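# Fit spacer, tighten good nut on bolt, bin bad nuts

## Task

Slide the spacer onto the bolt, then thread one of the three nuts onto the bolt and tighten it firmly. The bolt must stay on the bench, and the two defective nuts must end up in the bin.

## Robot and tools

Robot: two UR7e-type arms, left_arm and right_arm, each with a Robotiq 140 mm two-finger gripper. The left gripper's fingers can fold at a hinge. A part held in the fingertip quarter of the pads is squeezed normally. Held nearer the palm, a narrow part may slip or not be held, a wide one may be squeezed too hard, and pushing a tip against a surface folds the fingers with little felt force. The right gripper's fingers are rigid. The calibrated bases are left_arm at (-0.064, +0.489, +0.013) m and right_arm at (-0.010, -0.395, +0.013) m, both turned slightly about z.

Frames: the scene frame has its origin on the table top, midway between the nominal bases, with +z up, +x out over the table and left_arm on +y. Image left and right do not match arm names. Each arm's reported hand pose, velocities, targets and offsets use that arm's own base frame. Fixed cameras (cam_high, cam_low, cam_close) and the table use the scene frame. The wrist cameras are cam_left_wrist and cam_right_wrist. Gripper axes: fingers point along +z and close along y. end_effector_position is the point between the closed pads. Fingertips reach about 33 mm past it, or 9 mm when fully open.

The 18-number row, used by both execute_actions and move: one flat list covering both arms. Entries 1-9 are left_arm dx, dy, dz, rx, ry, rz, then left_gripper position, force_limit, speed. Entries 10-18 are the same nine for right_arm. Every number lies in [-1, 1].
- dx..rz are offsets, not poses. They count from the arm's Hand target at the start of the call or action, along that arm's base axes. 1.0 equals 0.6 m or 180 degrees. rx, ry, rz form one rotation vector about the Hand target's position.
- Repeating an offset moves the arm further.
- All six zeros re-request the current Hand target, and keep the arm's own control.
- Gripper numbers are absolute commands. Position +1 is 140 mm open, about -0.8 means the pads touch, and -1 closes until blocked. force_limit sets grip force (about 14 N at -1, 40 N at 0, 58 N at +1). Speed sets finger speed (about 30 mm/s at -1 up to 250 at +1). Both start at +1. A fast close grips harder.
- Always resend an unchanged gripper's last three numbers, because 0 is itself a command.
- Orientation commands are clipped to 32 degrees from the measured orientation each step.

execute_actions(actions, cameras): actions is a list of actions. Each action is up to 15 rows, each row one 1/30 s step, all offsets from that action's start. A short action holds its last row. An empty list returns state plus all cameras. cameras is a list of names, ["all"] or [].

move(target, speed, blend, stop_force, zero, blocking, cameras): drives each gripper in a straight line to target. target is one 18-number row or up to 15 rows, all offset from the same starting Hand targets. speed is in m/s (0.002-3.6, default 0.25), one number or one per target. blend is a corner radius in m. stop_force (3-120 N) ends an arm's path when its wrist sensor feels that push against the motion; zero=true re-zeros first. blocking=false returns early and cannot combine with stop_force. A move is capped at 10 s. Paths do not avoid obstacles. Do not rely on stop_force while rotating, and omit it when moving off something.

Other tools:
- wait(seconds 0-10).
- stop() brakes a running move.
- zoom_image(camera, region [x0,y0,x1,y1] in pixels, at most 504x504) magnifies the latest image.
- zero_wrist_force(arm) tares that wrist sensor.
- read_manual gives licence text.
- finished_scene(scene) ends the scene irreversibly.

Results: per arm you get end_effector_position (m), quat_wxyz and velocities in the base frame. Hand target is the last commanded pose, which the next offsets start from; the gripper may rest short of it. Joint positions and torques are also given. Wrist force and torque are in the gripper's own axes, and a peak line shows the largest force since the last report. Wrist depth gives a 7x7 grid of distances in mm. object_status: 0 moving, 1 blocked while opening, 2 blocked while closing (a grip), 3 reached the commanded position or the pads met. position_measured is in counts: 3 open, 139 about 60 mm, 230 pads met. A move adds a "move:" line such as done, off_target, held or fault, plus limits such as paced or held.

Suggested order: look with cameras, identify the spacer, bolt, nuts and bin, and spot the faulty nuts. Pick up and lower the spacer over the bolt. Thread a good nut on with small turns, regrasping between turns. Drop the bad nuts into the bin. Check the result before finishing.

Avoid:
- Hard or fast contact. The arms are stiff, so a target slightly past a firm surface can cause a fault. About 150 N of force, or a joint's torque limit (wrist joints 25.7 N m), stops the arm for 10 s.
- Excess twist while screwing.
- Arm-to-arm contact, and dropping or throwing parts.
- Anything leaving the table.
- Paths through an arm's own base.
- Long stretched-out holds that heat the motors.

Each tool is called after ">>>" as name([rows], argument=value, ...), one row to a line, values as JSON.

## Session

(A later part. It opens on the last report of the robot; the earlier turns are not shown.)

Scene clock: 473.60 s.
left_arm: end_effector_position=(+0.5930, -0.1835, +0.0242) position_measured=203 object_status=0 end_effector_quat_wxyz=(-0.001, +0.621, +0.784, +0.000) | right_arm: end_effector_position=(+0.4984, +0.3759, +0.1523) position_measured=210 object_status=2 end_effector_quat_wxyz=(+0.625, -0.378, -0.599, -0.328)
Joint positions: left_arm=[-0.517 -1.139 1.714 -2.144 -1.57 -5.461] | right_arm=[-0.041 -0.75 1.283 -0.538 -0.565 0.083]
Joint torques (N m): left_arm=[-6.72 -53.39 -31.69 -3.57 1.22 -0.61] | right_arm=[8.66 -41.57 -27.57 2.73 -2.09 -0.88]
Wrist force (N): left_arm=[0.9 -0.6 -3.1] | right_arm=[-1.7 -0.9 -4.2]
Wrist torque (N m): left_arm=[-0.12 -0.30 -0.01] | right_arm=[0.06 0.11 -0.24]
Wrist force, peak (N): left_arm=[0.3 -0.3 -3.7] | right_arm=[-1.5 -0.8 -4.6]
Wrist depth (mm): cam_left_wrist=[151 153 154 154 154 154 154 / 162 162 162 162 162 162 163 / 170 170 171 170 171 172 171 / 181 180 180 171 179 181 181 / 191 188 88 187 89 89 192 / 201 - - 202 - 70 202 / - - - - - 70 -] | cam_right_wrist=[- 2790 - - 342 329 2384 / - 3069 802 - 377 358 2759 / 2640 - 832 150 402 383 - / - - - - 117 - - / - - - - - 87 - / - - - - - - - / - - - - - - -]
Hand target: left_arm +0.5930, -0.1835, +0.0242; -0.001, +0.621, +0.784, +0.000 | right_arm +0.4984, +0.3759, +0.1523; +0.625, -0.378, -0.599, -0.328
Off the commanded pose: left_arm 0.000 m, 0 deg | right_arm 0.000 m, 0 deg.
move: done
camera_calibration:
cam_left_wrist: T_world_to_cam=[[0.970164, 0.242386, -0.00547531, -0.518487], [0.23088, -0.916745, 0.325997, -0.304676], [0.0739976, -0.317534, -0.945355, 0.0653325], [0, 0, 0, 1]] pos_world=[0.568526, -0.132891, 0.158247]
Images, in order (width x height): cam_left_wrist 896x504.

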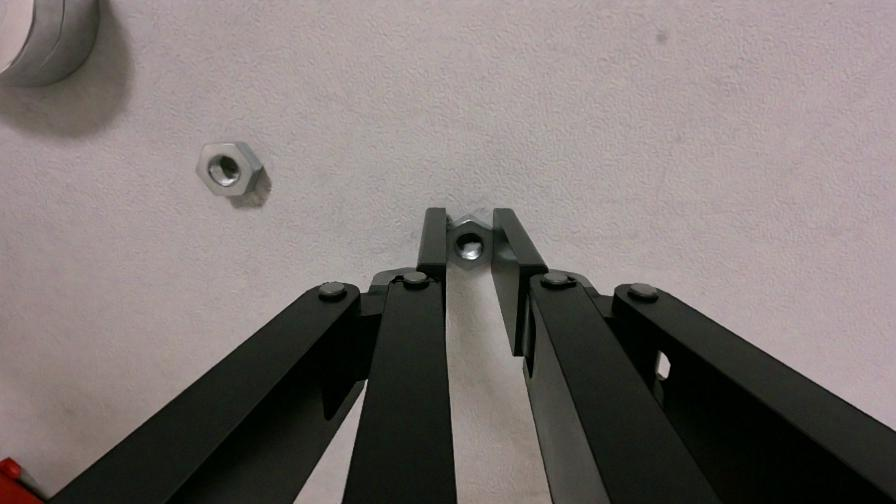

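>>> move([
  [0, 0, 0.46, 0, 0, 0, -1, -0.1, -1, 0, 0, 0, 0, 0, 0, -0.97, 1, -1],
  [-0.0152, -0.4707, 0.46, 0, 0, 0, -1, -0.1, -1, 0, 0, 0, 0, 0, 0, -0.97, 1, -1],
  [-0.0152, -0.4707, 0.38, 0, 0, 0, -1, -0.1, -1, 0, 0, 0, 0, 0, 0, -0.97, 1, -1],
], speed=[0.25, 0.25, 0.1], blend=[0.03, 0.02, 0], cameras=["cam_left_wrist", "cam_right_wrist", "cam_close"])

>>> zoom_image(camera="cam_left_wrist", region=[410, 190, 530, 290])

>>> zoom_image(camera="cam_close", region=[410, 50, 530, 170])

>>> zoom_image(camera="cam_right_wrist", region=[380, 0, 580, 220])

Scene clock: 485.57 s.
left_arm: end_effector_position=(+0.5839, -0.4658, +0.2524) position_measured=203 object_status=2 end_effector_quat_wxyz=(-0.001, +0.621, +0.784, +0.000) | right_arm: end_effector_position=(+0.4984, +0.3759, +0.1523) position_measured=210 object_status=2 end_effector_quat_wxyz=(+0.625, -0.378, -0.599, -0.328)
Joint positions: left_arm=[-0.853 -0.949 0.807 -1.427 -1.571 -5.797] | right_arm=[-0.041 -0.75 1.283 -0.538 -0.565 0.083]
Joint torques (N m): left_arm=[-7.43 -41.21 -30.15 -2.48 0.71 -0.8] | right_arm=[7.85 -40.79 -25.55 2.72 -2 -0.53]
Wrist force (N): left_arm=[0.6 -0.3 -0.9] | right_arm=[-1.5 -1.0 -4.3]
Wrist torque (N m): left_arm=[-0.12 -0.27 0.01] | right_arm=[0.03 0.07 -0.24]
Wrist force, peak (N): left_arm=[2.7 -0.2 -2.7] | right_arm=[-1.7 -1.1 -4.5]
Wrist depth (mm): cam_left_wrist=[366 349 362 356 363 365 361 / 381 334 373 383 382 384 384 / 401 401 404 391 405 405 404 / 424 424 426 169 429 - 438 / 456 - 88 140 89 81 453 / 476 - - - - 70 - / - - - - - 70 -] | cam_right_wrist=[- 2822 3363 712 3148 2958 2455 / 2994 2612 787 777 3664 2822 2557 / 2531 3610 838 149 - - 868 / - - - - 101 - - / - - - - - 86 - / - - - - - - - / - - - - - - -]
Hand target: left_arm +0.5839, -0.4659, +0.2522; -0.001, +0.621, +0.784, +0.000 | right_arm +0.4984, +0.3759, +0.1523; +0.625, -0.378, -0.599, -0.328
Off the commanded pose: left_arm 0.000 m, 0 deg | right_arm 0.000 m, 0 deg.
move: done
camera_calibration:
cam_left_wrist: T_world_to_cam=[[0.970153, 0.242431, -0.00541475, -0.43986], [0.230895, -0.916702, 0.326105, -0.635866], [0.0740944, -0.317622, -0.945318, 0.191966], [0, 0, 0, 1]] pos_world=[0.559326, -0.415291, 0.386447]
cam_right_wrist: T_world_to_cam=[[0.850899, 0.514232, -0.107409, -0.593018], [0.0971438, -0.354957, -0.929822, 0.227328], [-0.51627, 0.78075, -0.351987, 0.159871], [0, 0, 0, 1]] pos_world=[0.565051, 0.260821, 0.203952]
Images, in order (width x height): cam_close 896x504, cam_left_wrist 896x504, cam_right_wrist 896x504.

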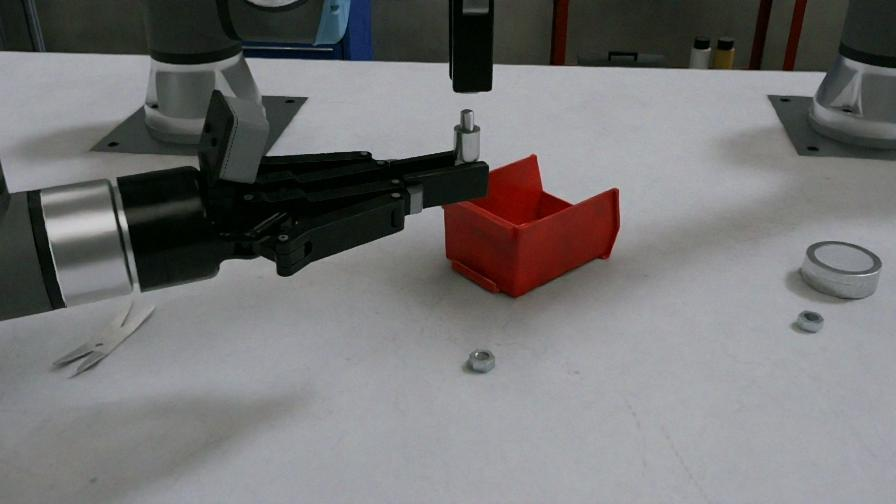

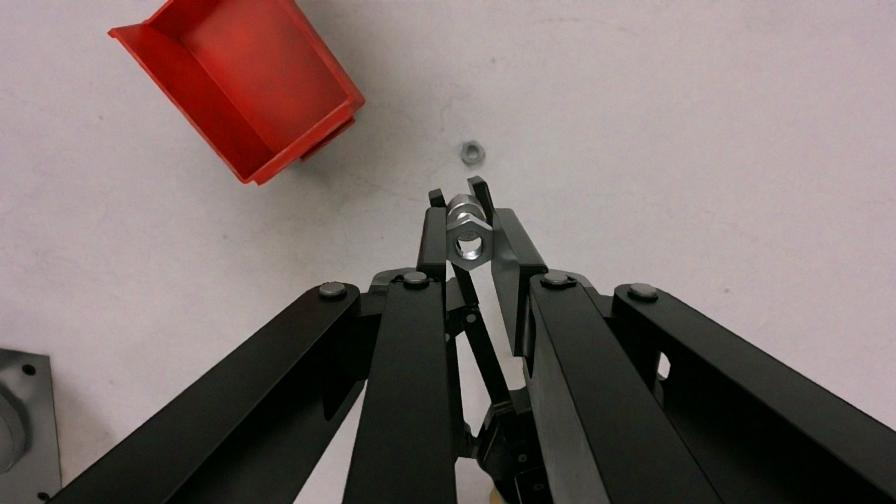

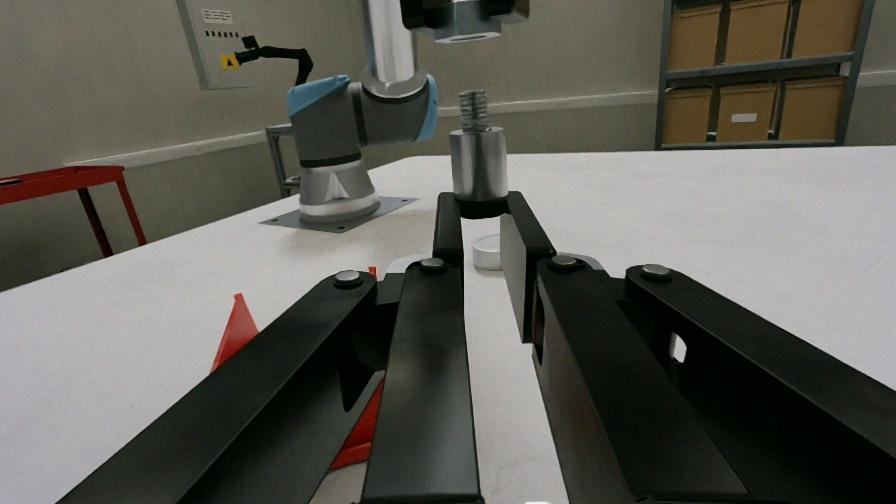

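Scaled by 4.200 from the camera's 896x504 image, which has a finer 1280x720 frame.

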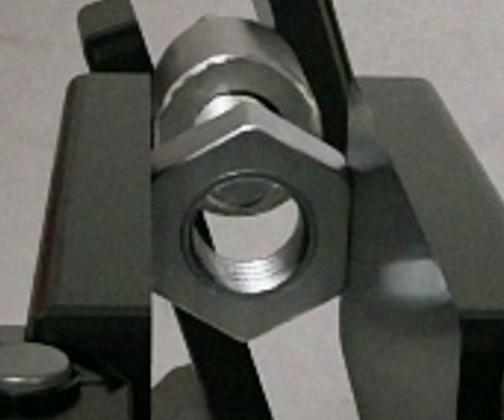

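Scaled by 4.200 from the camera's 896x504 image, which has a finer 1280x720 frame.

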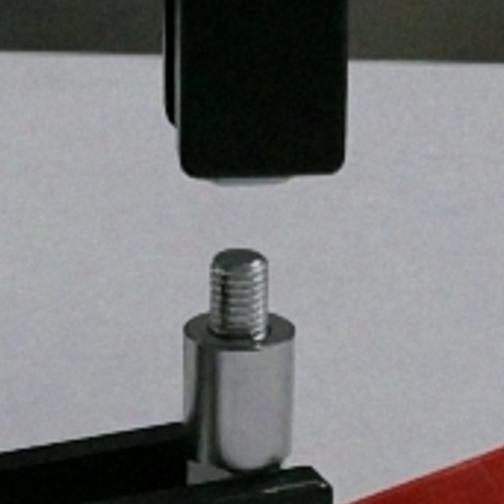

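Scaled by 2.291 from the camera's 896x504 image, which has a finer 1280x720 frame.

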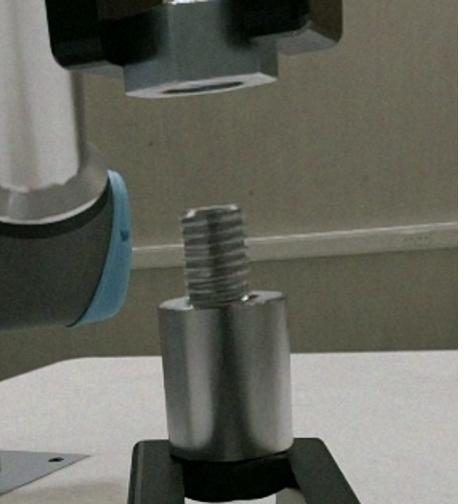

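>>> move(target=[0, 0, -0.04, 0, 0, 0, -1, -0.1, -1, 0, 0, 0, 0, 0, 0, -0.97, 1, -1], speed=0.012, stop_force=3, cameras=["cam_left_wrist", "cam_right_wrist", "cam_close"])

>>> zoom_image(camera="cam_right_wrist", region=[380, 0, 580, 220])

>>> zoom_image(camera="cam_left_wrist", region=[410, 190, 530, 290])

Scene clock: 492.67 s.
left_arm: end_effector_position=(+0.5839, -0.4659, +0.2355) position_measured=203 object_status=2 end_effector_quat_wxyz=(-0.001, +0.621, +0.784, +0.000) | right_arm: end_effector_position=(+0.4984, +0.3759, +0.1523) position_measured=210 object_status=2 end_effector_quat_wxyz=(+0.625, -0.378, -0.599, -0.328)
Joint positions: left_arm=[-0.853 -0.955 0.86 -1.474 -1.571 -5.797] | right_arm=[-0.041 -0.75 1.283 -0.538 -0.565 0.083]
Joint torques (N m): left_arm=[-6.56 -38.99 -34.97 -3.27 0.21 -0.58] | right_arm=[8.59 -47.06 -27.5 2.76 -1.96 -0.58]
Wrist force (N): left_arm=[0.1 -0.1 -3.3] | right_arm=[-3.9 -1.2 -3.9]
Wrist torque (N m): left_arm=[-0.20 -0.25 0.01] | right_arm=[0.02 0.05 -0.24]
Wrist force, peak (N): left_arm=[0.0 0.5 -5.5] | right_arm=[-6.9 -1.2 -3.6]
Wrist depth (mm): cam_left_wrist=[346 342 346 343 349 344 350 / 365 352 362 366 366 366 364 / 385 384 384 382 385 387 374 / 407 408 398 169 405 401 407 / 434 - 88 140 89 86 440 / 451 - - - - 70 - / - - - - - 70 -] | cam_right_wrist=[- 3031 - 136 3558 2669 2407 / - 4233 800 767 2759 2759 2252 / 2116 - 844 150 - - - / - 742 - - 101 - - / - - - - - 86 - / - - - - - - - / - - - - - - -]
Hand target: left_arm +0.5839, -0.4659, +0.2355; -0.001, +0.621, +0.784, +0.000 (not the last commanded pose) | right_arm +0.4984, +0.3759, +0.1523; +0.625, -0.378, -0.599, -0.328
Off the commanded pose: left_arm 0.007 m, 0 deg | right_arm 0.000 m, 0 deg.
move: contact (left_arm)
camera_calibration:
cam_left_wrist: T_world_to_cam=[[0.970164, 0.242386, -0.00547531, -0.43993], [0.23088, -0.916745, 0.325997, -0.630416], [0.0739976, -0.317534, -0.945355, 0.176063], [0, 0, 0, 1]] pos_world=[0.559326, -0.415391, 0.369547]
cam_right_wrist: T_world_to_cam=[[0.850893, 0.51424, -0.107411, -0.593016], [0.0970967, -0.354884, -0.929855, 0.227342], [-0.516287, 0.780778, -0.3519, 0.159856], [0, 0, 0, 1]] pos_world=[0.565051, 0.260821, 0.203952]
Images, in order (width x height): cam_close 896x504, cam_left_wrist 896x504, cam_right_wrist 896x504.

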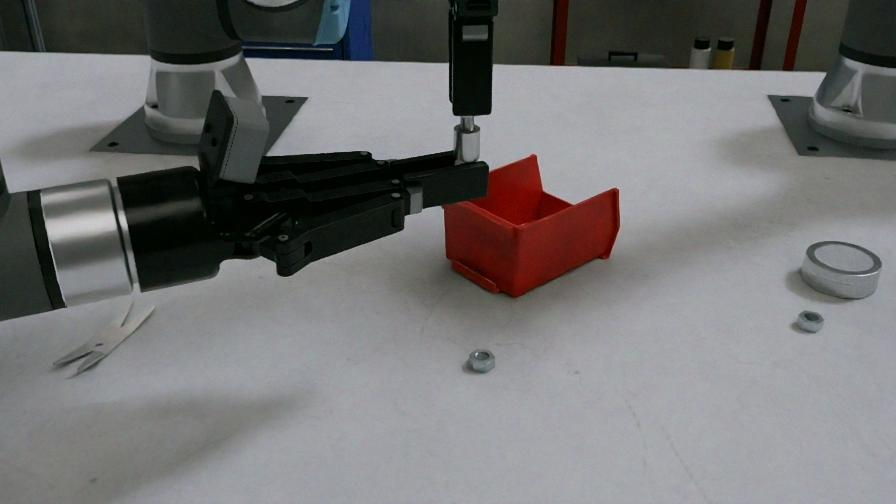

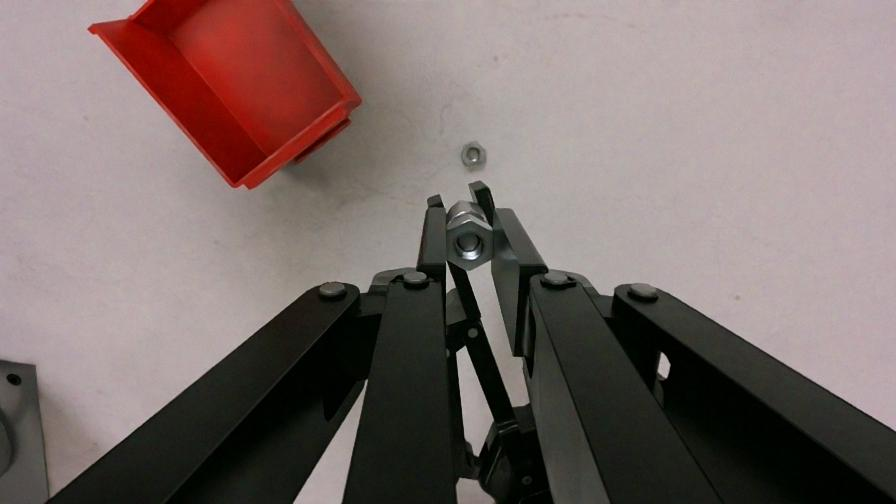

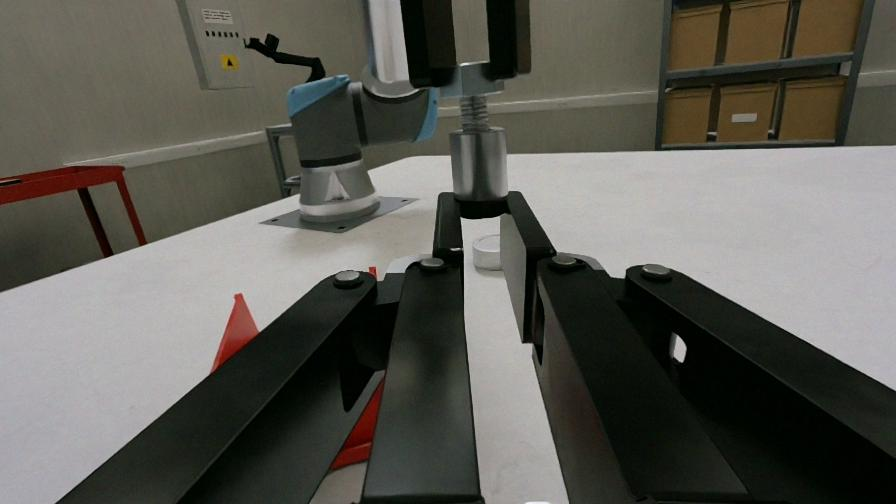

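Scaled by 2.291 from the camera's 896x504 image, which has a finer 1280x720 frame.

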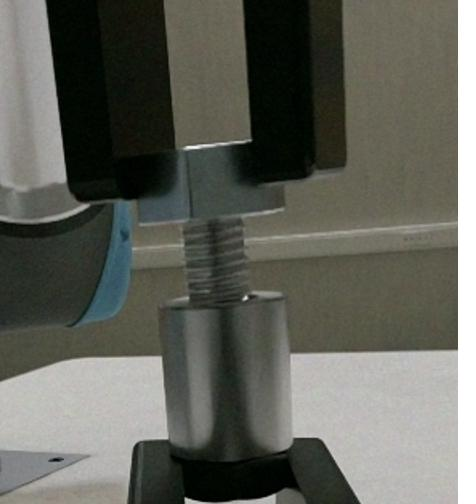

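Scaled by 4.200 from the camera's 896x504 image, which has a finer 1280x720 frame.

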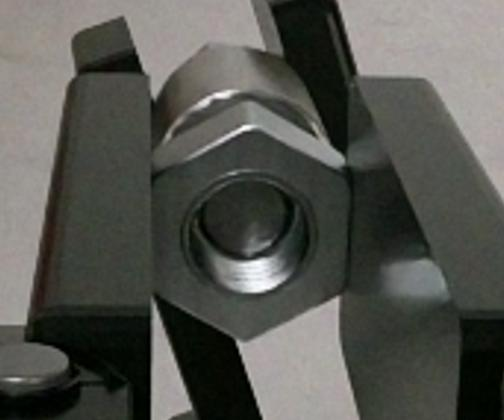

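>>> move([
  [0, 0, -0.001, 0, 0, -0.6111, -1, -0.1, -1, 0, 0, 0, 0, 0, 0, -0.97, 1, -1],
  [0, 0, -0.002, 0, 0, 0.7778, -1, -0.1, -1, 0, 0, 0, 0, 0, 0, -0.97, 1, -1],
], speed=0.5, blend=[0.001, 0], cameras=["cam_left_wrist", "cam_right_wrist"])

>>> zoom_image(camera="cam_right_wrist", region=[380, 0, 580, 220])

>>> zoom_image(camera="cam_left_wrist", region=[410, 190, 530, 290])

Scene clock: 500.73 s.
left_arm: end_effector_position=(+0.5839, -0.4659, +0.2343) position_measured=203 object_status=2 end_effector_quat_wxyz=(+0.000, -0.525, +0.851, -0.001) | right_arm: end_effector_position=(+0.4984, +0.3759, +0.1523) position_measured=210 object_status=2 end_effector_quat_wxyz=(+0.625, -0.378, -0.599, -0.328)
Joint positions: left_arm=[-0.852 -0.958 0.869 -1.482 -1.572 -1.957] | right_arm=[-0.041 -0.75 1.283 -0.538 -0.565 0.083]
Joint torques (N m): left_arm=[8.08 -41.42 -35.97 -1.7 1.4 0.9] | right_arm=[6.73 -49.03 -27.05 2.74 -0.7 -0.4]
Wrist force (N): left_arm=[5.1 1.2 0.0] | right_arm=[-0.5 3.3 -3.1]
Wrist torque (N m): left_arm=[-0.16 -0.21 0.18] | right_arm=[-0.03 0.07 -0.04]
Wrist force, peak (N): left_arm=[5.2 1.1 -0.9] | right_arm=[-6.2 -2.2 -3.5]
Wrist depth (mm): cam_left_wrist=[183 183 189 346 341 341 348 / 362 201 195 360 361 359 360 / 384 207 211 208 373 377 401 / 402 407 404 169 403 416 410 / 427 428 88 95 89 89 436 / 455 - - - - 70 - / - - - - - 70 -] | cam_right_wrist=[- 2958 - 129 3031 2888 2384 / 2455 - 787 760 - 2698 2361 / 2584 2888 827 150 - - - / - - 625 - 99 - - / - - - - - 87 - / - - - - - - - / - - - - - - -]
Hand target: left_arm +0.5839, -0.4659, +0.2343; +0.000, -0.525, +0.851, -0.001 | right_arm +0.4984, +0.3759, +0.1523; +0.625, -0.378, -0.599, -0.328
Off the commanded pose: left_arm 0.000 m, 0 deg | right_arm 0.000 m, 0 deg.
move: done
camera_calibration:
cam_left_wrist: T_world_to_cam=[[-0.899109, 0.437691, -0.00546795, 0.742485], [0.412201, 0.850818, 0.325882, 0.0877128], [0.147288, 0.29075, -0.945395, 0.415563], [0, 0, 0, 1]] pos_world=[0.570212, -0.520432, 0.368347]
cam_right_wrist: T_world_to_cam=[[0.850891, 0.514262, -0.107329, -0.593037], [0.0972172, -0.354914, -0.929831, 0.227277], [-0.516269, 0.78075, -0.351988, 0.159871], [0, 0, 0, 1]] pos_world=[0.565051, 0.260821, 0.203952]
Images, in order (width x height): cam_left_wrist 896x504, cam_right_wrist 896x504.

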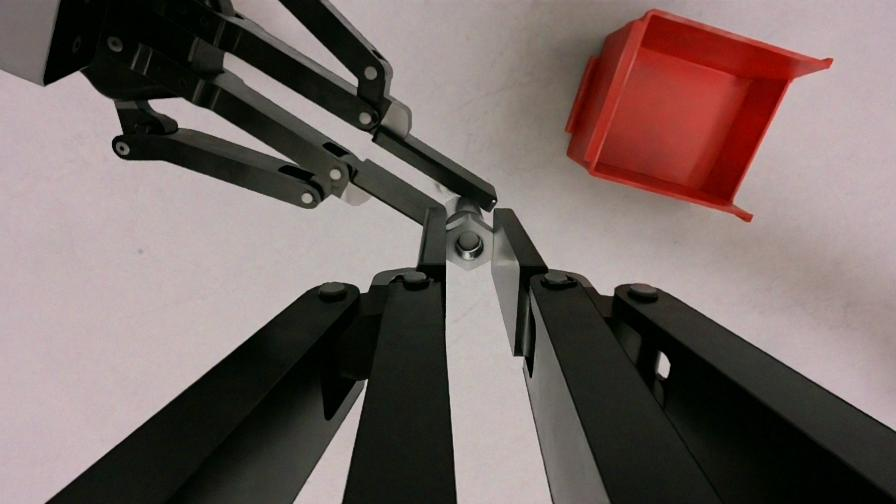

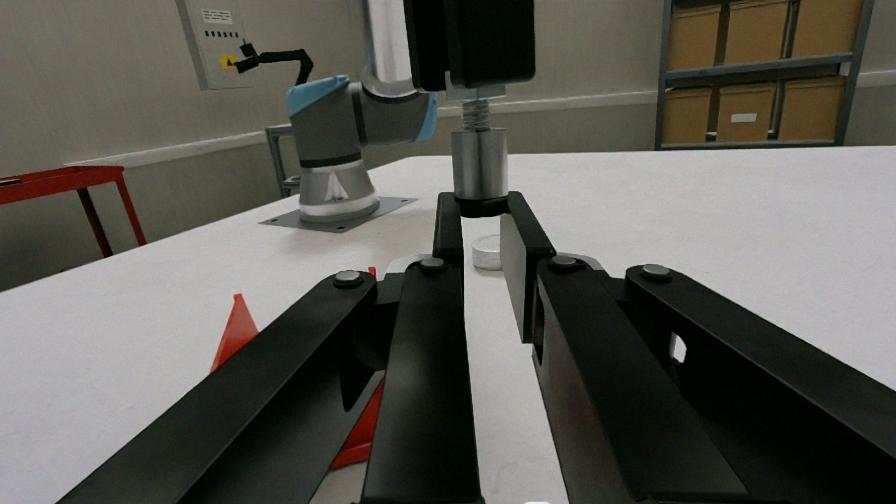

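Scaled by 2.291 from the camera's 896x504 image, which has a finer 1280x720 frame.

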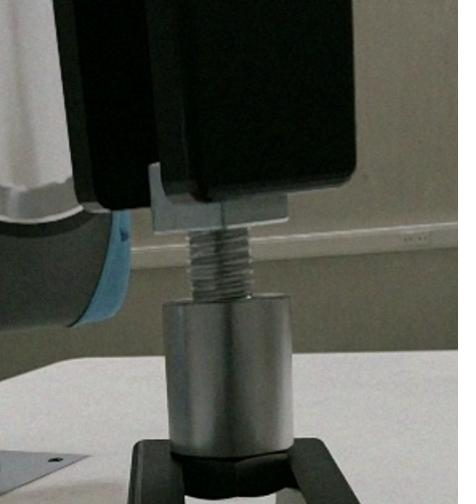

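Scaled by 4.200 from the camera's 896x504 image, which has a finer 1280x720 frame.

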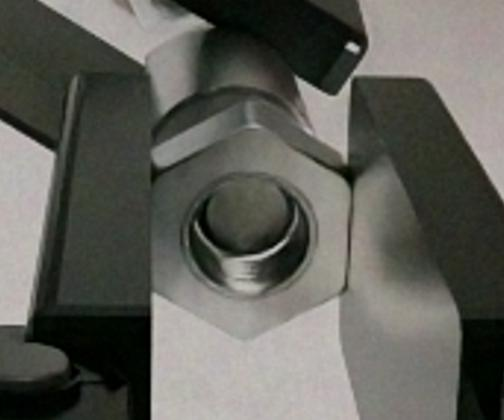

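>>> move([
  [0, 0, 0, 0, 0, 0, -0.45, -0.1, -1, 0, 0, 0, 0, 0, 0, -0.97, 1, -1],
  [0.0003, -0.0017, 0, 0, 0, 0, -0.45, -0.1, -1, 0, 0, 0, 0, 0, 0, -0.97, 1, -1],
], speed=0.05, cameras=["cam_left_wrist", "cam_right_wrist"])

>>> zoom_image(camera="cam_right_wrist", region=[380, 0, 580, 220])

>>> zoom_image(camera="cam_left_wrist", region=[410, 190, 530, 290])

Scene clock: 510.10 s.
left_arm: end_effector_position=(+0.5841, -0.4669, +0.2343) position_measured=186 object_status=3 end_effector_quat_wxyz=(+0.000, -0.525, +0.851, -0.001) | right_arm: end_effector_position=(+0.4984, +0.3759, +0.1523) position_measured=210 object_status=2 end_effector_quat_wxyz=(+0.625, -0.378, -0.599, -0.328)
Joint positions: left_arm=[-0.853 -0.956 0.865 -1.481 -1.572 -1.958] | right_arm=[-0.041 -0.75 1.283 -0.538 -0.565 0.083]
Joint torques (N m): left_arm=[-6.76 -41.19 -33.27 -1.65 -1.06 -1.56] | right_arm=[6.53 -44.13 -25.9 2.85 0.66 -0.39]
Wrist force (N): left_arm=[0.3 -0.6 -1.0] | right_arm=[-1.8 -0.7 -4.3]
Wrist torque (N m): left_arm=[-0.18 -0.22 0.18] | right_arm=[0.10 0.10 -0.24]
Wrist force, peak (N): left_arm=[5.3 1.0 -0.9] | right_arm=[-1.5 3.5 -3.3]
Wrist depth (mm): cam_left_wrist=[184 183 189 351 340 337 349 / 363 200 197 362 355 355 372 / 382 380 211 207 383 370 386 / 396 405 399 146 394 407 410 / - 419 88 - 89 89 432 / - - - - - 66 - / - - - - - 70 -] | cam_right_wrist=[- - 4546 121 3363 2640 2531 / 2584 3148 789 779 3458 2822 2669 / 2135 - 829 151 - - - / - - - - 102 - - / 564 - - - - 86 - / - - - - - - - / - - - - - - -]
Hand target: left_arm +0.5841, -0.4669, +0.2343; +0.000, -0.525, +0.851, -0.001 | right_arm +0.4984, +0.3759, +0.1523; +0.625, -0.378, -0.599, -0.328
Off the commanded pose: left_arm 0.000 m, 0 deg | right_arm 0.000 m, 0 deg.
move: done
camera_calibration:
cam_left_wrist: T_world_to_cam=[[-0.89904, 0.437832, -0.00550911, 0.743152], [0.412316, 0.850748, 0.325921, 0.0883326], [0.147385, 0.290744, -0.945381, 0.415856], [0, 0, 0, 1]] pos_world=[0.570412, -0.521432, 0.368447]
cam_right_wrist: T_world_to_cam=[[0.850891, 0.514262, -0.107329, -0.593037], [0.0972172, -0.354914, -0.929831, 0.227277], [-0.516269, 0.78075, -0.351988, 0.159871], [0, 0, 0, 1]] pos_world=[0.565051, 0.260821, 0.203952]
Images, in order (width x height): cam_left_wrist 896x504, cam_right_wrist 896x504.

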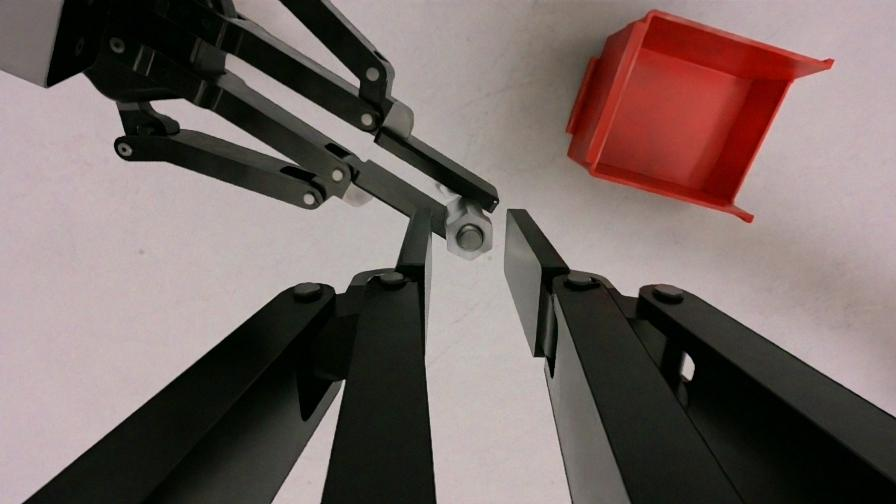

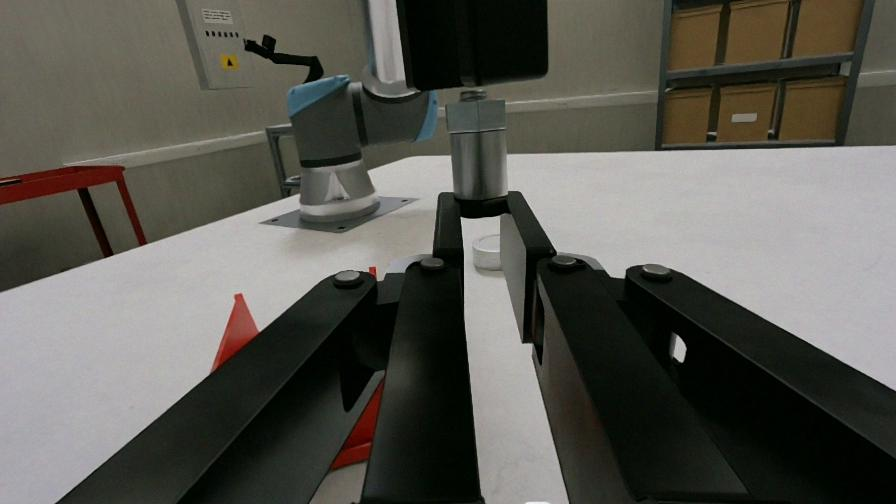

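Scaled by 2.291 from the camera's 896x504 image, which has a finer 1280x720 frame.

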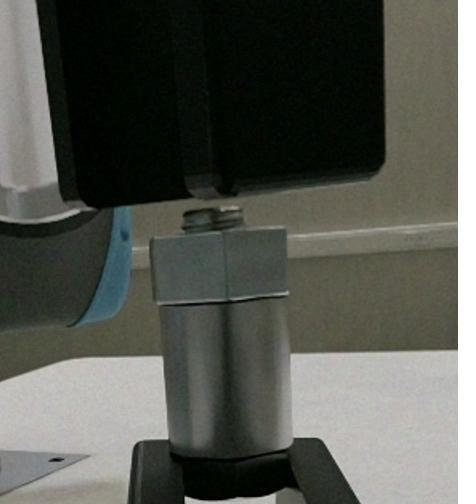

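Scaled by 4.200 from the camera's 896x504 image, which has a finer 1280x720 frame.

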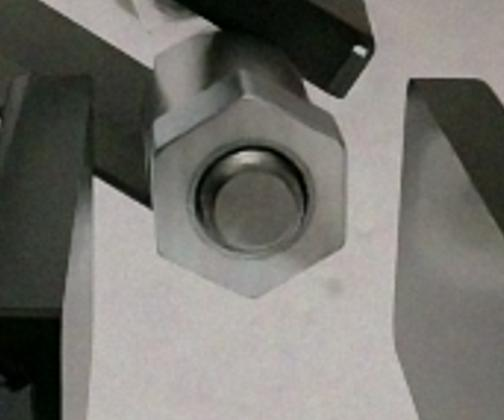

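>>> move([
  [0, 0, -0.0168, 0, 0, 0, -0.45, -0.1, -1, 0, 0, 0, 0, 0, 0, -0.97, 1, -1],
  [0, 0, -0.0168, 0, 0, 0, -1, -0.1, -1, 0, 0, 0, 0, 0, 0, -0.97, 1, -1],
  [0, 0, 0.1, 0, 0, 0, -1, -0.1, -1, 0, 0, 0, 0, 0, 0, -0.97, 1, -1],
], speed=[0.05, 0.05, 0.1], cameras=["cam_left_wrist", "cam_right_wrist", "cam_close"])

>>> zoom_image(camera="cam_right_wrist", region=[380, 0, 580, 220])

Scene clock: 537.37 s.
left_arm: end_effector_position=(+0.5841, -0.4670, +0.2941) position_measured=203 object_status=2 end_effector_quat_wxyz=(+0.000, -0.525, +0.851, -0.001) | right_arm: end_effector_position=(+0.4984, +0.3759, +0.1523) position_measured=210 object_status=2 end_effector_quat_wxyz=(+0.625, -0.378, -0.599, -0.328)
Joint positions: left_arm=[-0.853 -0.918 0.648 -1.301 -1.572 -1.958] | right_arm=[-0.041 -0.75 1.283 -0.538 -0.565 0.083]
Joint torques (N m): left_arm=[-1.64 -67.5 -17.33 -3.4 -1.11 0.41] | right_arm=[4.41 -40.82 -26.49 2.73 2.36 -0.26]
Wrist force (N): left_arm=[0.5 -0.3 -0.8] | right_arm=[-1.8 -0.7 -4.3]
Wrist torque (N m): left_arm=[-0.12 -0.26 0.18] | right_arm=[0.10 0.14 -0.24]
Wrist force, peak (N): left_arm=[0.0 0.9 -2.8] | right_arm=[-3.8 -0.2 -5.6]
Wrist depth (mm): cam_left_wrist=[219 232 239 402 394 400 406 / 421 262 259 256 417 407 423 / 487 466 441 261 456 443 451 / 472 470 471 169 467 474 479 / 499 - 93 95 89 80 505 / 520 - - - - 70 529 / - - - - - 70 -] | cam_right_wrist=[- 3188 726 3836 3777 2584 2338 / - 3458 784 772 - 2958 2698 / 1903 2822 829 150 - - - / - - - - 102 - - / - - - - - 86 - / - - - - - - - / - - - - - - -]
Hand target: left_arm +0.5841, -0.4669, +0.2943; +0.000, -0.525, +0.851, -0.001 | right_arm +0.4984, +0.3759, +0.1523; +0.625, -0.378, -0.599, -0.328
Off the commanded pose: left_arm 0.000 m, 0 deg | right_arm 0.000 m, 0 deg.
move: done
camera_calibration:
cam_left_wrist: T_world_to_cam=[[-0.899066, 0.43778, -0.00534158, 0.743442], [0.412297, 0.85071, 0.326042, 0.0688666], [0.147279, 0.290931, -0.94534, 0.472559], [0, 0, 0, 1]] pos_world=[0.570412, -0.521532, 0.428247]
cam_right_wrist: T_world_to_cam=[[0.850899, 0.514232, -0.107409, -0.593018], [0.0971438, -0.354957, -0.929822, 0.227328], [-0.51627, 0.78075, -0.351987, 0.159871], [0, 0, 0, 1]] pos_world=[0.565051, 0.260821, 0.203952]
Images, in order (width x height): cam_close 896x504, cam_left_wrist 896x504, cam_right_wrist 896x504.

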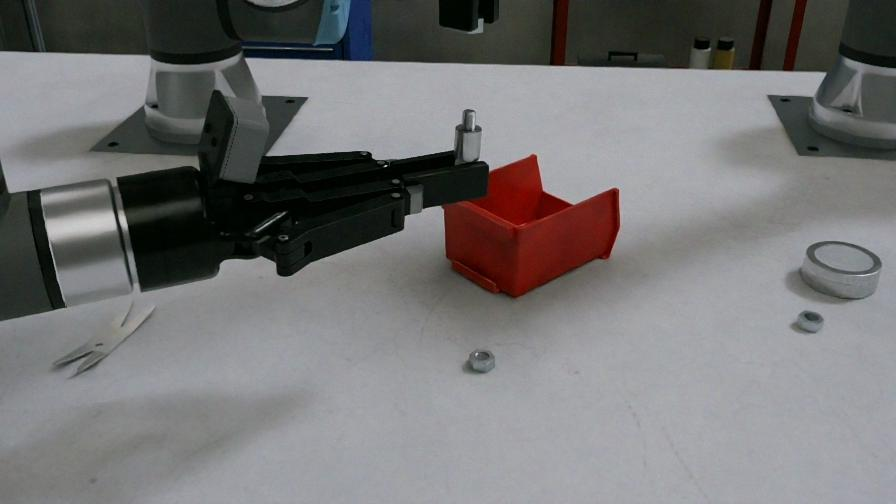

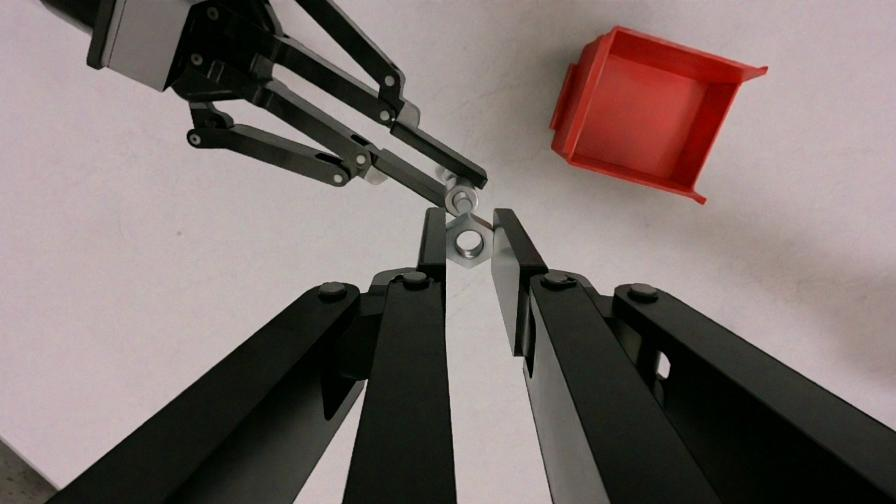

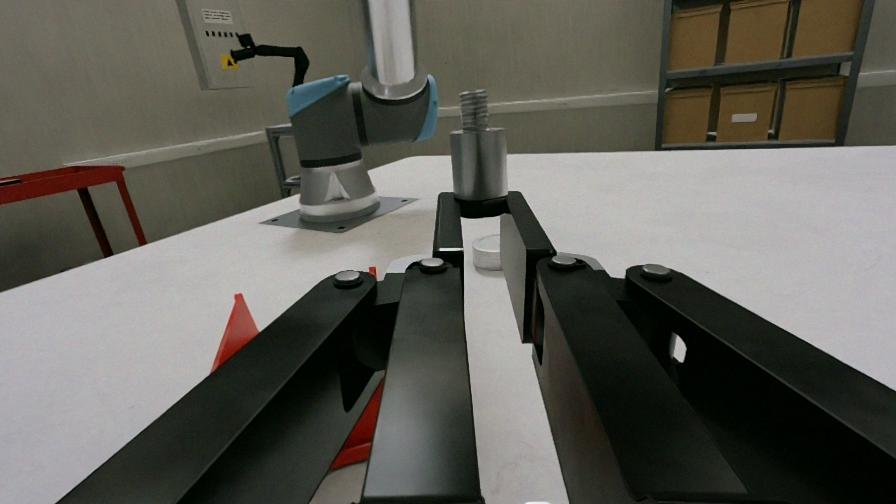

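Scaled by 2.291 from the camera's 896x504 image, which has a finer 1280x720 frame.

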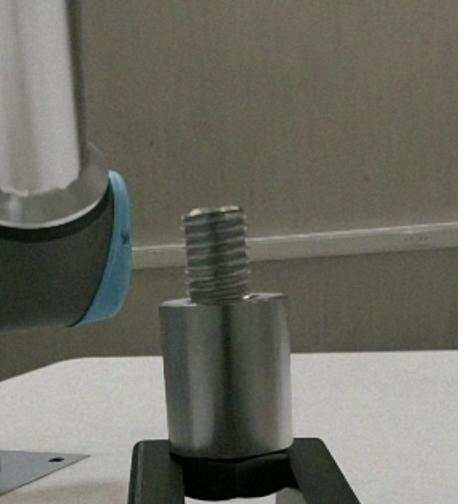

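>>> move([
  [-0.2902, 0.0715, -0.0738, 0, 0, 0.5, -1, -0.1, -1, 0, 0, 0, 0, 0, 0, -0.97, 1, -1],
  [-0.2902, 0.0715, -0.4305, 0, 0, 0.5, -1, -0.1, -1, 0, 0, 0, 0, 0, 0, -0.97, 1, -1],
], speed=[0.3, 0.15], blend=[0.03, 0], cameras=["cam_left_wrist", "cam_close"])

Scene clock: 549.77 s.
left_arm: end_effector_position=(+0.4099, -0.4240, +0.0359) position_measured=203 object_status=2 end_effector_quat_wxyz=(+0.000, +0.973, -0.231, +0.001) | right_arm: end_effector_position=(+0.4984, +0.3759, +0.1523) position_measured=210 object_status=2 end_effector_quat_wxyz=(+0.625, -0.378, -0.599, -0.328)
Joint positions: left_arm=[-1.031 -1.22 1.799 -2.15 -1.569 -3.706] | right_arm=[-0.041 -0.75 1.283 -0.538 -0.565 0.083]
Joint torques (N m): left_arm=[7 -50.34 -30.9 -3.35 0.28 0.44] | right_arm=[2.53 -41.98 -25.78 2.67 2.25 -0.11]
Wrist force (N): left_arm=[0.9 -0.5 -0.9] | right_arm=[-1.6 -1.0 -4.1]
Wrist torque (N m): left_arm=[-0.16 -0.34 0.00] | right_arm=[0.04 0.10 -0.24]
Wrist force, peak (N): left_arm=[0.7 -0.5 -1.7] | right_arm=[-1.7 -0.8 -4.4]
Wrist depth (mm): cam_left_wrist=[164 164 124 149 107 96 166 / 172 173 132 169 168 129 174 / 182 182 137 178 176 124 183 / 193 193 134 171 158 135 194 / 205 205 88 195 89 86 206 / - - - - - 70 217 / - - - - - 70 -] | cam_right_wrist=[2384 228 240 5115 2855 2640 2505 / - 237 245 792 3363 3069 2612 / 2455 261 288 150 - - - / - 278 304 - 102 - - / - - - - - 86 - / - - - - - - - / - - - - - - -]
Hand target: left_arm +0.4100, -0.4240, +0.0360; +0.000, +0.973, -0.231, +0.001 | right_arm +0.4984, +0.3759, +0.1523; +0.625, -0.378, -0.599, -0.328
Off the commanded pose: left_arm 0.000 m, 0 deg | right_arm 0.000 m, 0 deg.
move: done
camera_calibration:
cam_left_wrist: T_world_to_cam=[[-0.437783, -0.899063, -0.00562576, -0.189233], [-0.850703, 0.412194, 0.326191, 0.520071], [-0.290947, 0.147587, -0.945287, 0.360371], [0, 0, 0, 1]] pos_world=[0.464432, -0.437688, 0.169947]
Images, in order (width x height): cam_close 896x504, cam_left_wrist 896x504.

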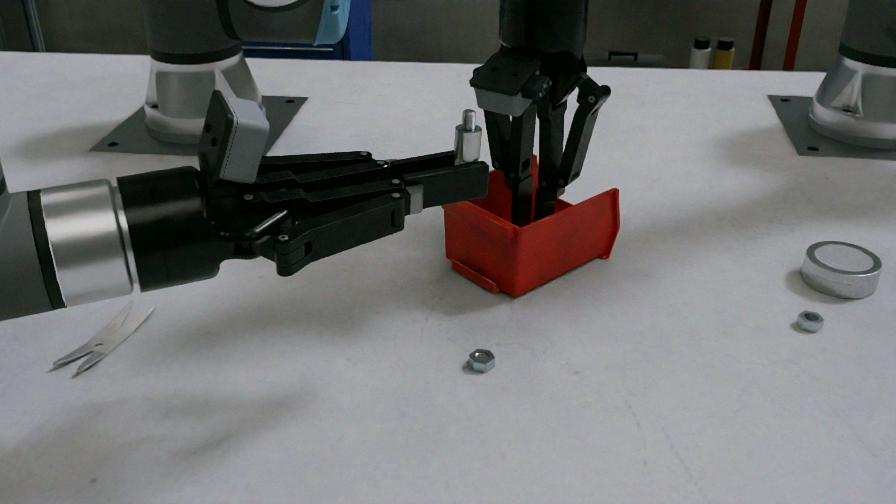

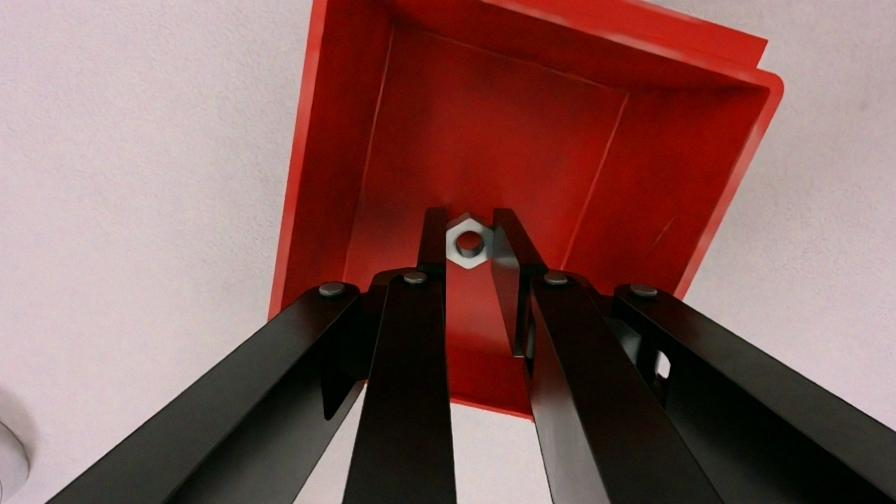

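>>> move([
  [0, 0, -0.0083, 0, 0, 0, -1, -0.1, -1, 0, 0, 0, 0, 0, 0, -0.97, 1, -1],
  [0, 0, -0.0083, 0, 0, 0, -0.4, -0.1, -1, 0, 0, 0, 0, 0, 0, -0.97, 1, -1],
  [0, 0, 0.3567, 0, 0, 0, -0.4, -0.1, -1, 0, 0, 0, 0, 0, 0, -0.97, 1, -1],
  [0.1415, 0.411, 0.1233, 0, 0, 0.5544, -0.4, -0.1, -1, 0, 0, 0, 0, 0, 0, -0.97, 1, -1],
], speed=[0.05, 0.05, 0.2, 0.5], blend=[0, 0, 0.03, 0], cameras=["cam_left_wrist", "cam_close"])

>>> zoom_image(camera="cam_close", region=[430, 150, 630, 300])

Scene clock: 558.97 s.
left_arm: end_effector_position=(+0.4948, -0.1774, +0.1098) position_measured=179 object_status=3 end_effector_quat_wxyz=(-0.001, +0.804, +0.595, +0.000) | right_arm: end_effector_position=(+0.4984, +0.3759, +0.1523) position_measured=210 object_status=2 end_effector_quat_wxyz=(+0.625, -0.378, -0.599, -0.328)
Joint positions: left_arm=[-0.601 -1.447 1.876 -1.998 -1.57 -5.018] | right_arm=[-0.041 -0.75 1.283 -0.538 -0.565 0.083]
Joint torques (N m): left_arm=[-4.16 -43.61 -33.27 -1.49 0.99 -0.69] | right_arm=[1.98 -43.83 -24.83 2.79 2.44 0.23]
Wrist force (N): left_arm=[0.5 -0.3 -1.0] | right_arm=[-1.6 -1.0 -4.3]
Wrist torque (N m): left_arm=[-0.12 -0.28 -0.02] | right_arm=[0.03 0.10 -0.23]
Wrist force, peak (N): left_arm=[0.9 0.8 -3.2] | right_arm=[-1.7 -0.9 -4.5]
Wrist depth (mm): cam_left_wrist=[231 233 232 232 231 234 232 / 247 245 242 244 244 244 244 / 258 255 255 258 258 258 259 / 273 272 269 270 266 274 275 / 289 285 88 287 89 91 290 / - - - 308 - 66 302 / - - - 322 - - -] | cam_right_wrist=[- 2888 3836 779 383 2855 2407 / - - 797 821 408 2994 2822 / 2294 3720 841 150 450 970 - / - - - - 101 - 515 / - - - - - 86 - / - - - - - - - / - - - - - - -]
Hand target: left_arm +0.4949, -0.1774, +0.1100; -0.001, +0.803, +0.595, +0.000 | right_arm +0.4984, +0.3759, +0.1523; +0.625, -0.378, -0.599, -0.328
Off the commanded pose: left_arm 0.000 m, 0 deg | right_arm 0.000 m, 0 deg.
move: done
camera_calibration:
cam_left_wrist: T_world_to_cam=[[0.96034, -0.278771, -0.00579046, -0.511705], [-0.261753, -0.908484, 0.325794, -0.0591287], [-0.0960825, -0.311358, -0.945423, 0.240789], [0, 0, 0, 1]] pos_world=[0.499069, -0.121394, 0.243948]
Images, in order (width x height): cam_close 896x504, cam_left_wrist 896x504.

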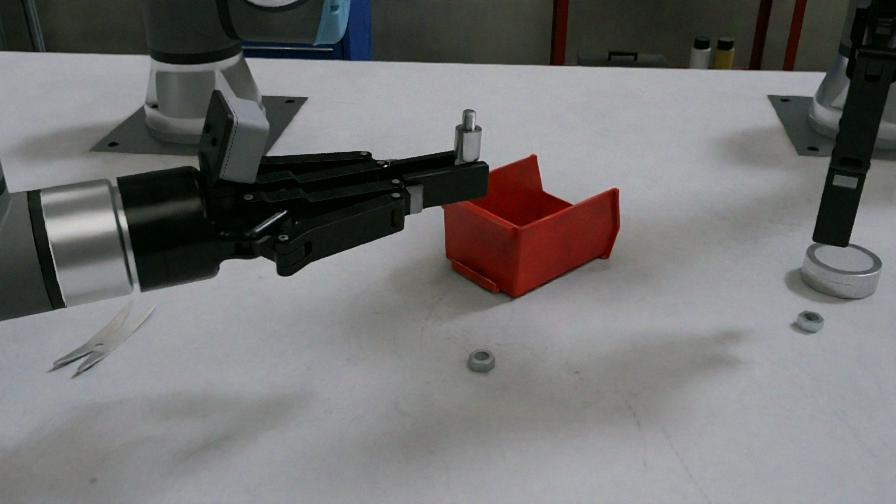

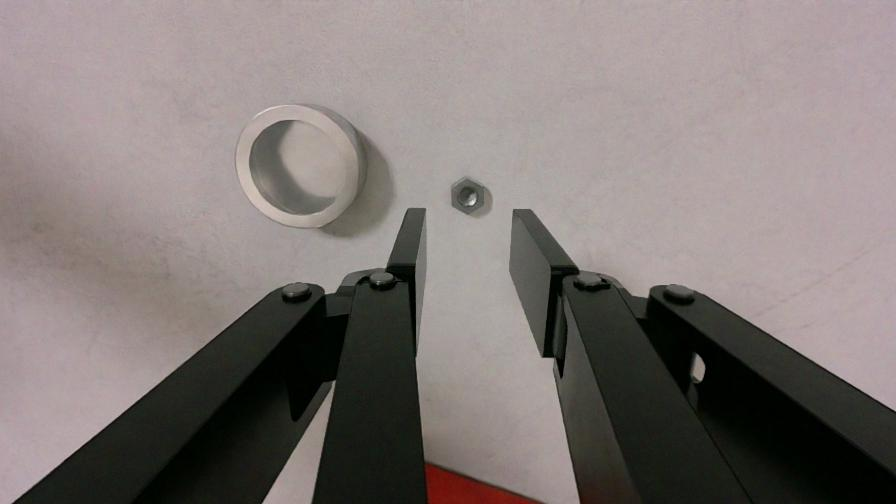

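Scaled by 2.520 from the camera's 896x504 image, which has a finer 1280x720 frame.

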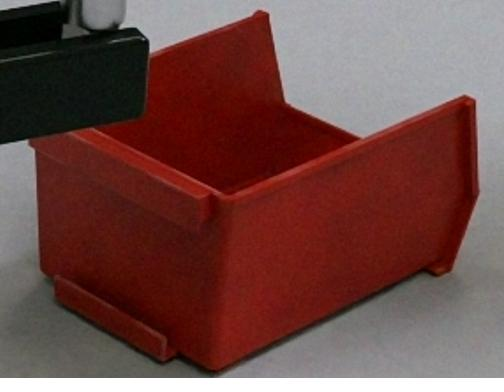

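>>> zoom_image(camera="cam_left_wrist", region=[426, 154, 510, 238])

Scaled by 6.000 from the camera's 896x504 image, which has a finer 1280x720 frame.

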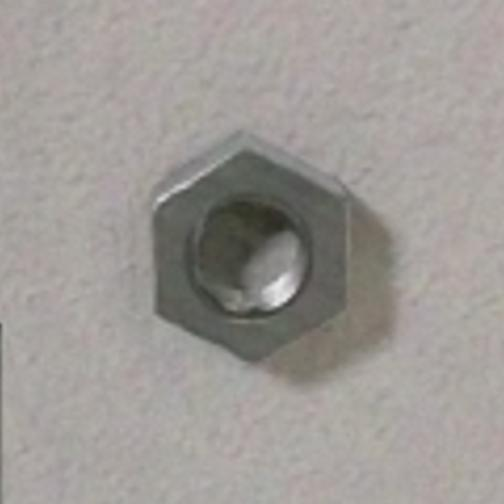

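>>> move([
  [0.0047, 0, -0.143, 0, 0, 0, -0.4, -0.1, -1, 0, 0, 0, 0, 0, 0, -0.97, 1, -1],
  [0.0047, 0, -0.143, 0, 0, 0, -1, -0.1, -1, 0, 0, 0, 0, 0, 0, -0.97, 1, -1],
], speed=0.12, cameras=["cam_left_wrist"])

>>> zoom_image(camera="cam_left_wrist", region=[410, 190, 530, 290])

Scene clock: 566.73 s.
left_arm: end_effector_position=(+0.4977, -0.1774, +0.0242) position_measured=203 object_status=0 end_effector_quat_wxyz=(-0.001, +0.803, +0.595, +0.000) | right_arm: end_effector_position=(+0.4984, +0.3759, +0.1523) position_measured=210 object_status=2 end_effector_quat_wxyz=(+0.625, -0.378, -0.599, -0.328)
Joint positions: left_arm=[-0.598 -1.33 1.988 -2.228 -1.57 -5.015] | right_arm=[-0.041 -0.75 1.283 -0.538 -0.565 0.083]
Joint torques (N m): left_arm=[-1.31 -43.62 -30.05 -3.67 0.24 -0.36] | right_arm=[-0.58 -44.62 -25.49 2.53 2.31 0.17]
Wrist force (N): left_arm=[0.7 -0.5 -3.5] | right_arm=[-1.6 -0.7 -4.3]
Wrist torque (N m): left_arm=[-0.10 -0.35 -0.02] | right_arm=[0.09 0.10 -0.24]
Wrist force, peak (N): left_arm=[0.6 -0.7 -3.7] | right_arm=[-1.7 -0.9 -4.4]
Wrist depth (mm): cam_left_wrist=[154 154 154 154 154 154 155 / 163 159 162 162 162 163 162 / 171 170 169 171 171 172 172 / 180 178 179 172 179 182 181 / 191 189 88 188 89 89 192 / 201 - - 203 - 70 203 / - - - - - 70 -] | cam_right_wrist=[- 2640 - 3664 377 2855 2557 / 2480 3031 805 827 415 2759 2698 / 2384 3363 838 150 431 - - / 2361 - - - 110 - 486 / - - - - - 86 - / - - - - - - - / - - - - - - -]
Hand target: left_arm +0.4977, -0.1774, +0.0242; -0.001, +0.803, +0.595, +0.000 | right_arm +0.4984, +0.3759, +0.1523; +0.625, -0.378, -0.599, -0.328
Off the commanded pose: left_arm 0.000 m, 0 deg | right_arm 0.000 m, 0 deg.
move: done
camera_calibration:
cam_left_wrist: T_world_to_cam=[[0.960398, -0.278577, -0.00549678, -0.515037], [-0.261648, -0.908468, 0.325923, -0.0305202], [-0.0957883, -0.311578, -0.94538, 0.159863], [0, 0, 0, 1]] pos_world=[0.501969, -0.121394, 0.158247]
Images, in order (width x height): cam_left_wrist 896x504.

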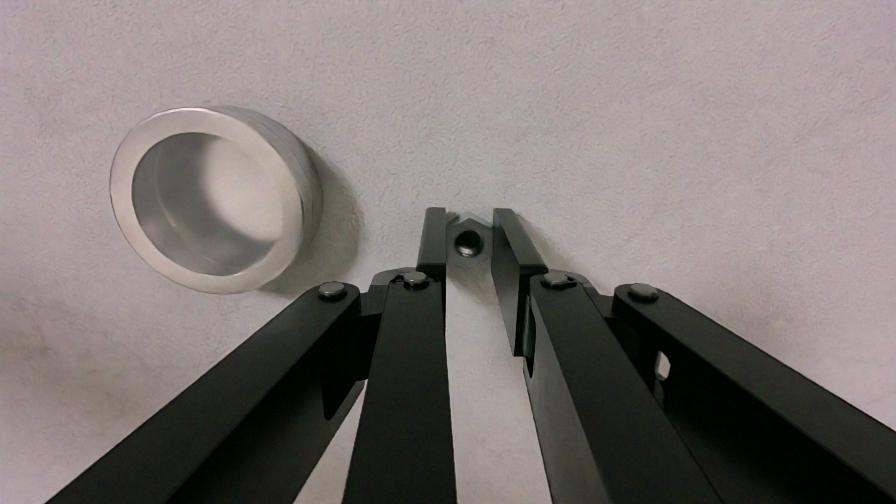

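Scaled by 4.200 from the camera's 896x504 image, which has a finer 1280x720 frame.

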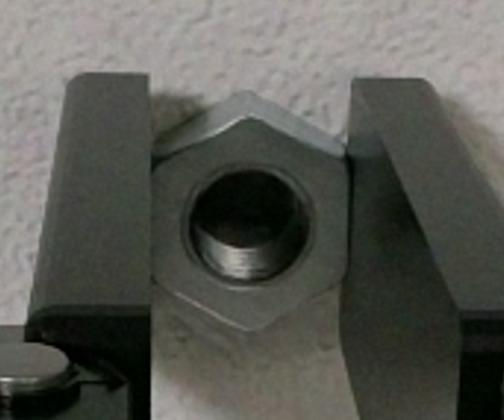

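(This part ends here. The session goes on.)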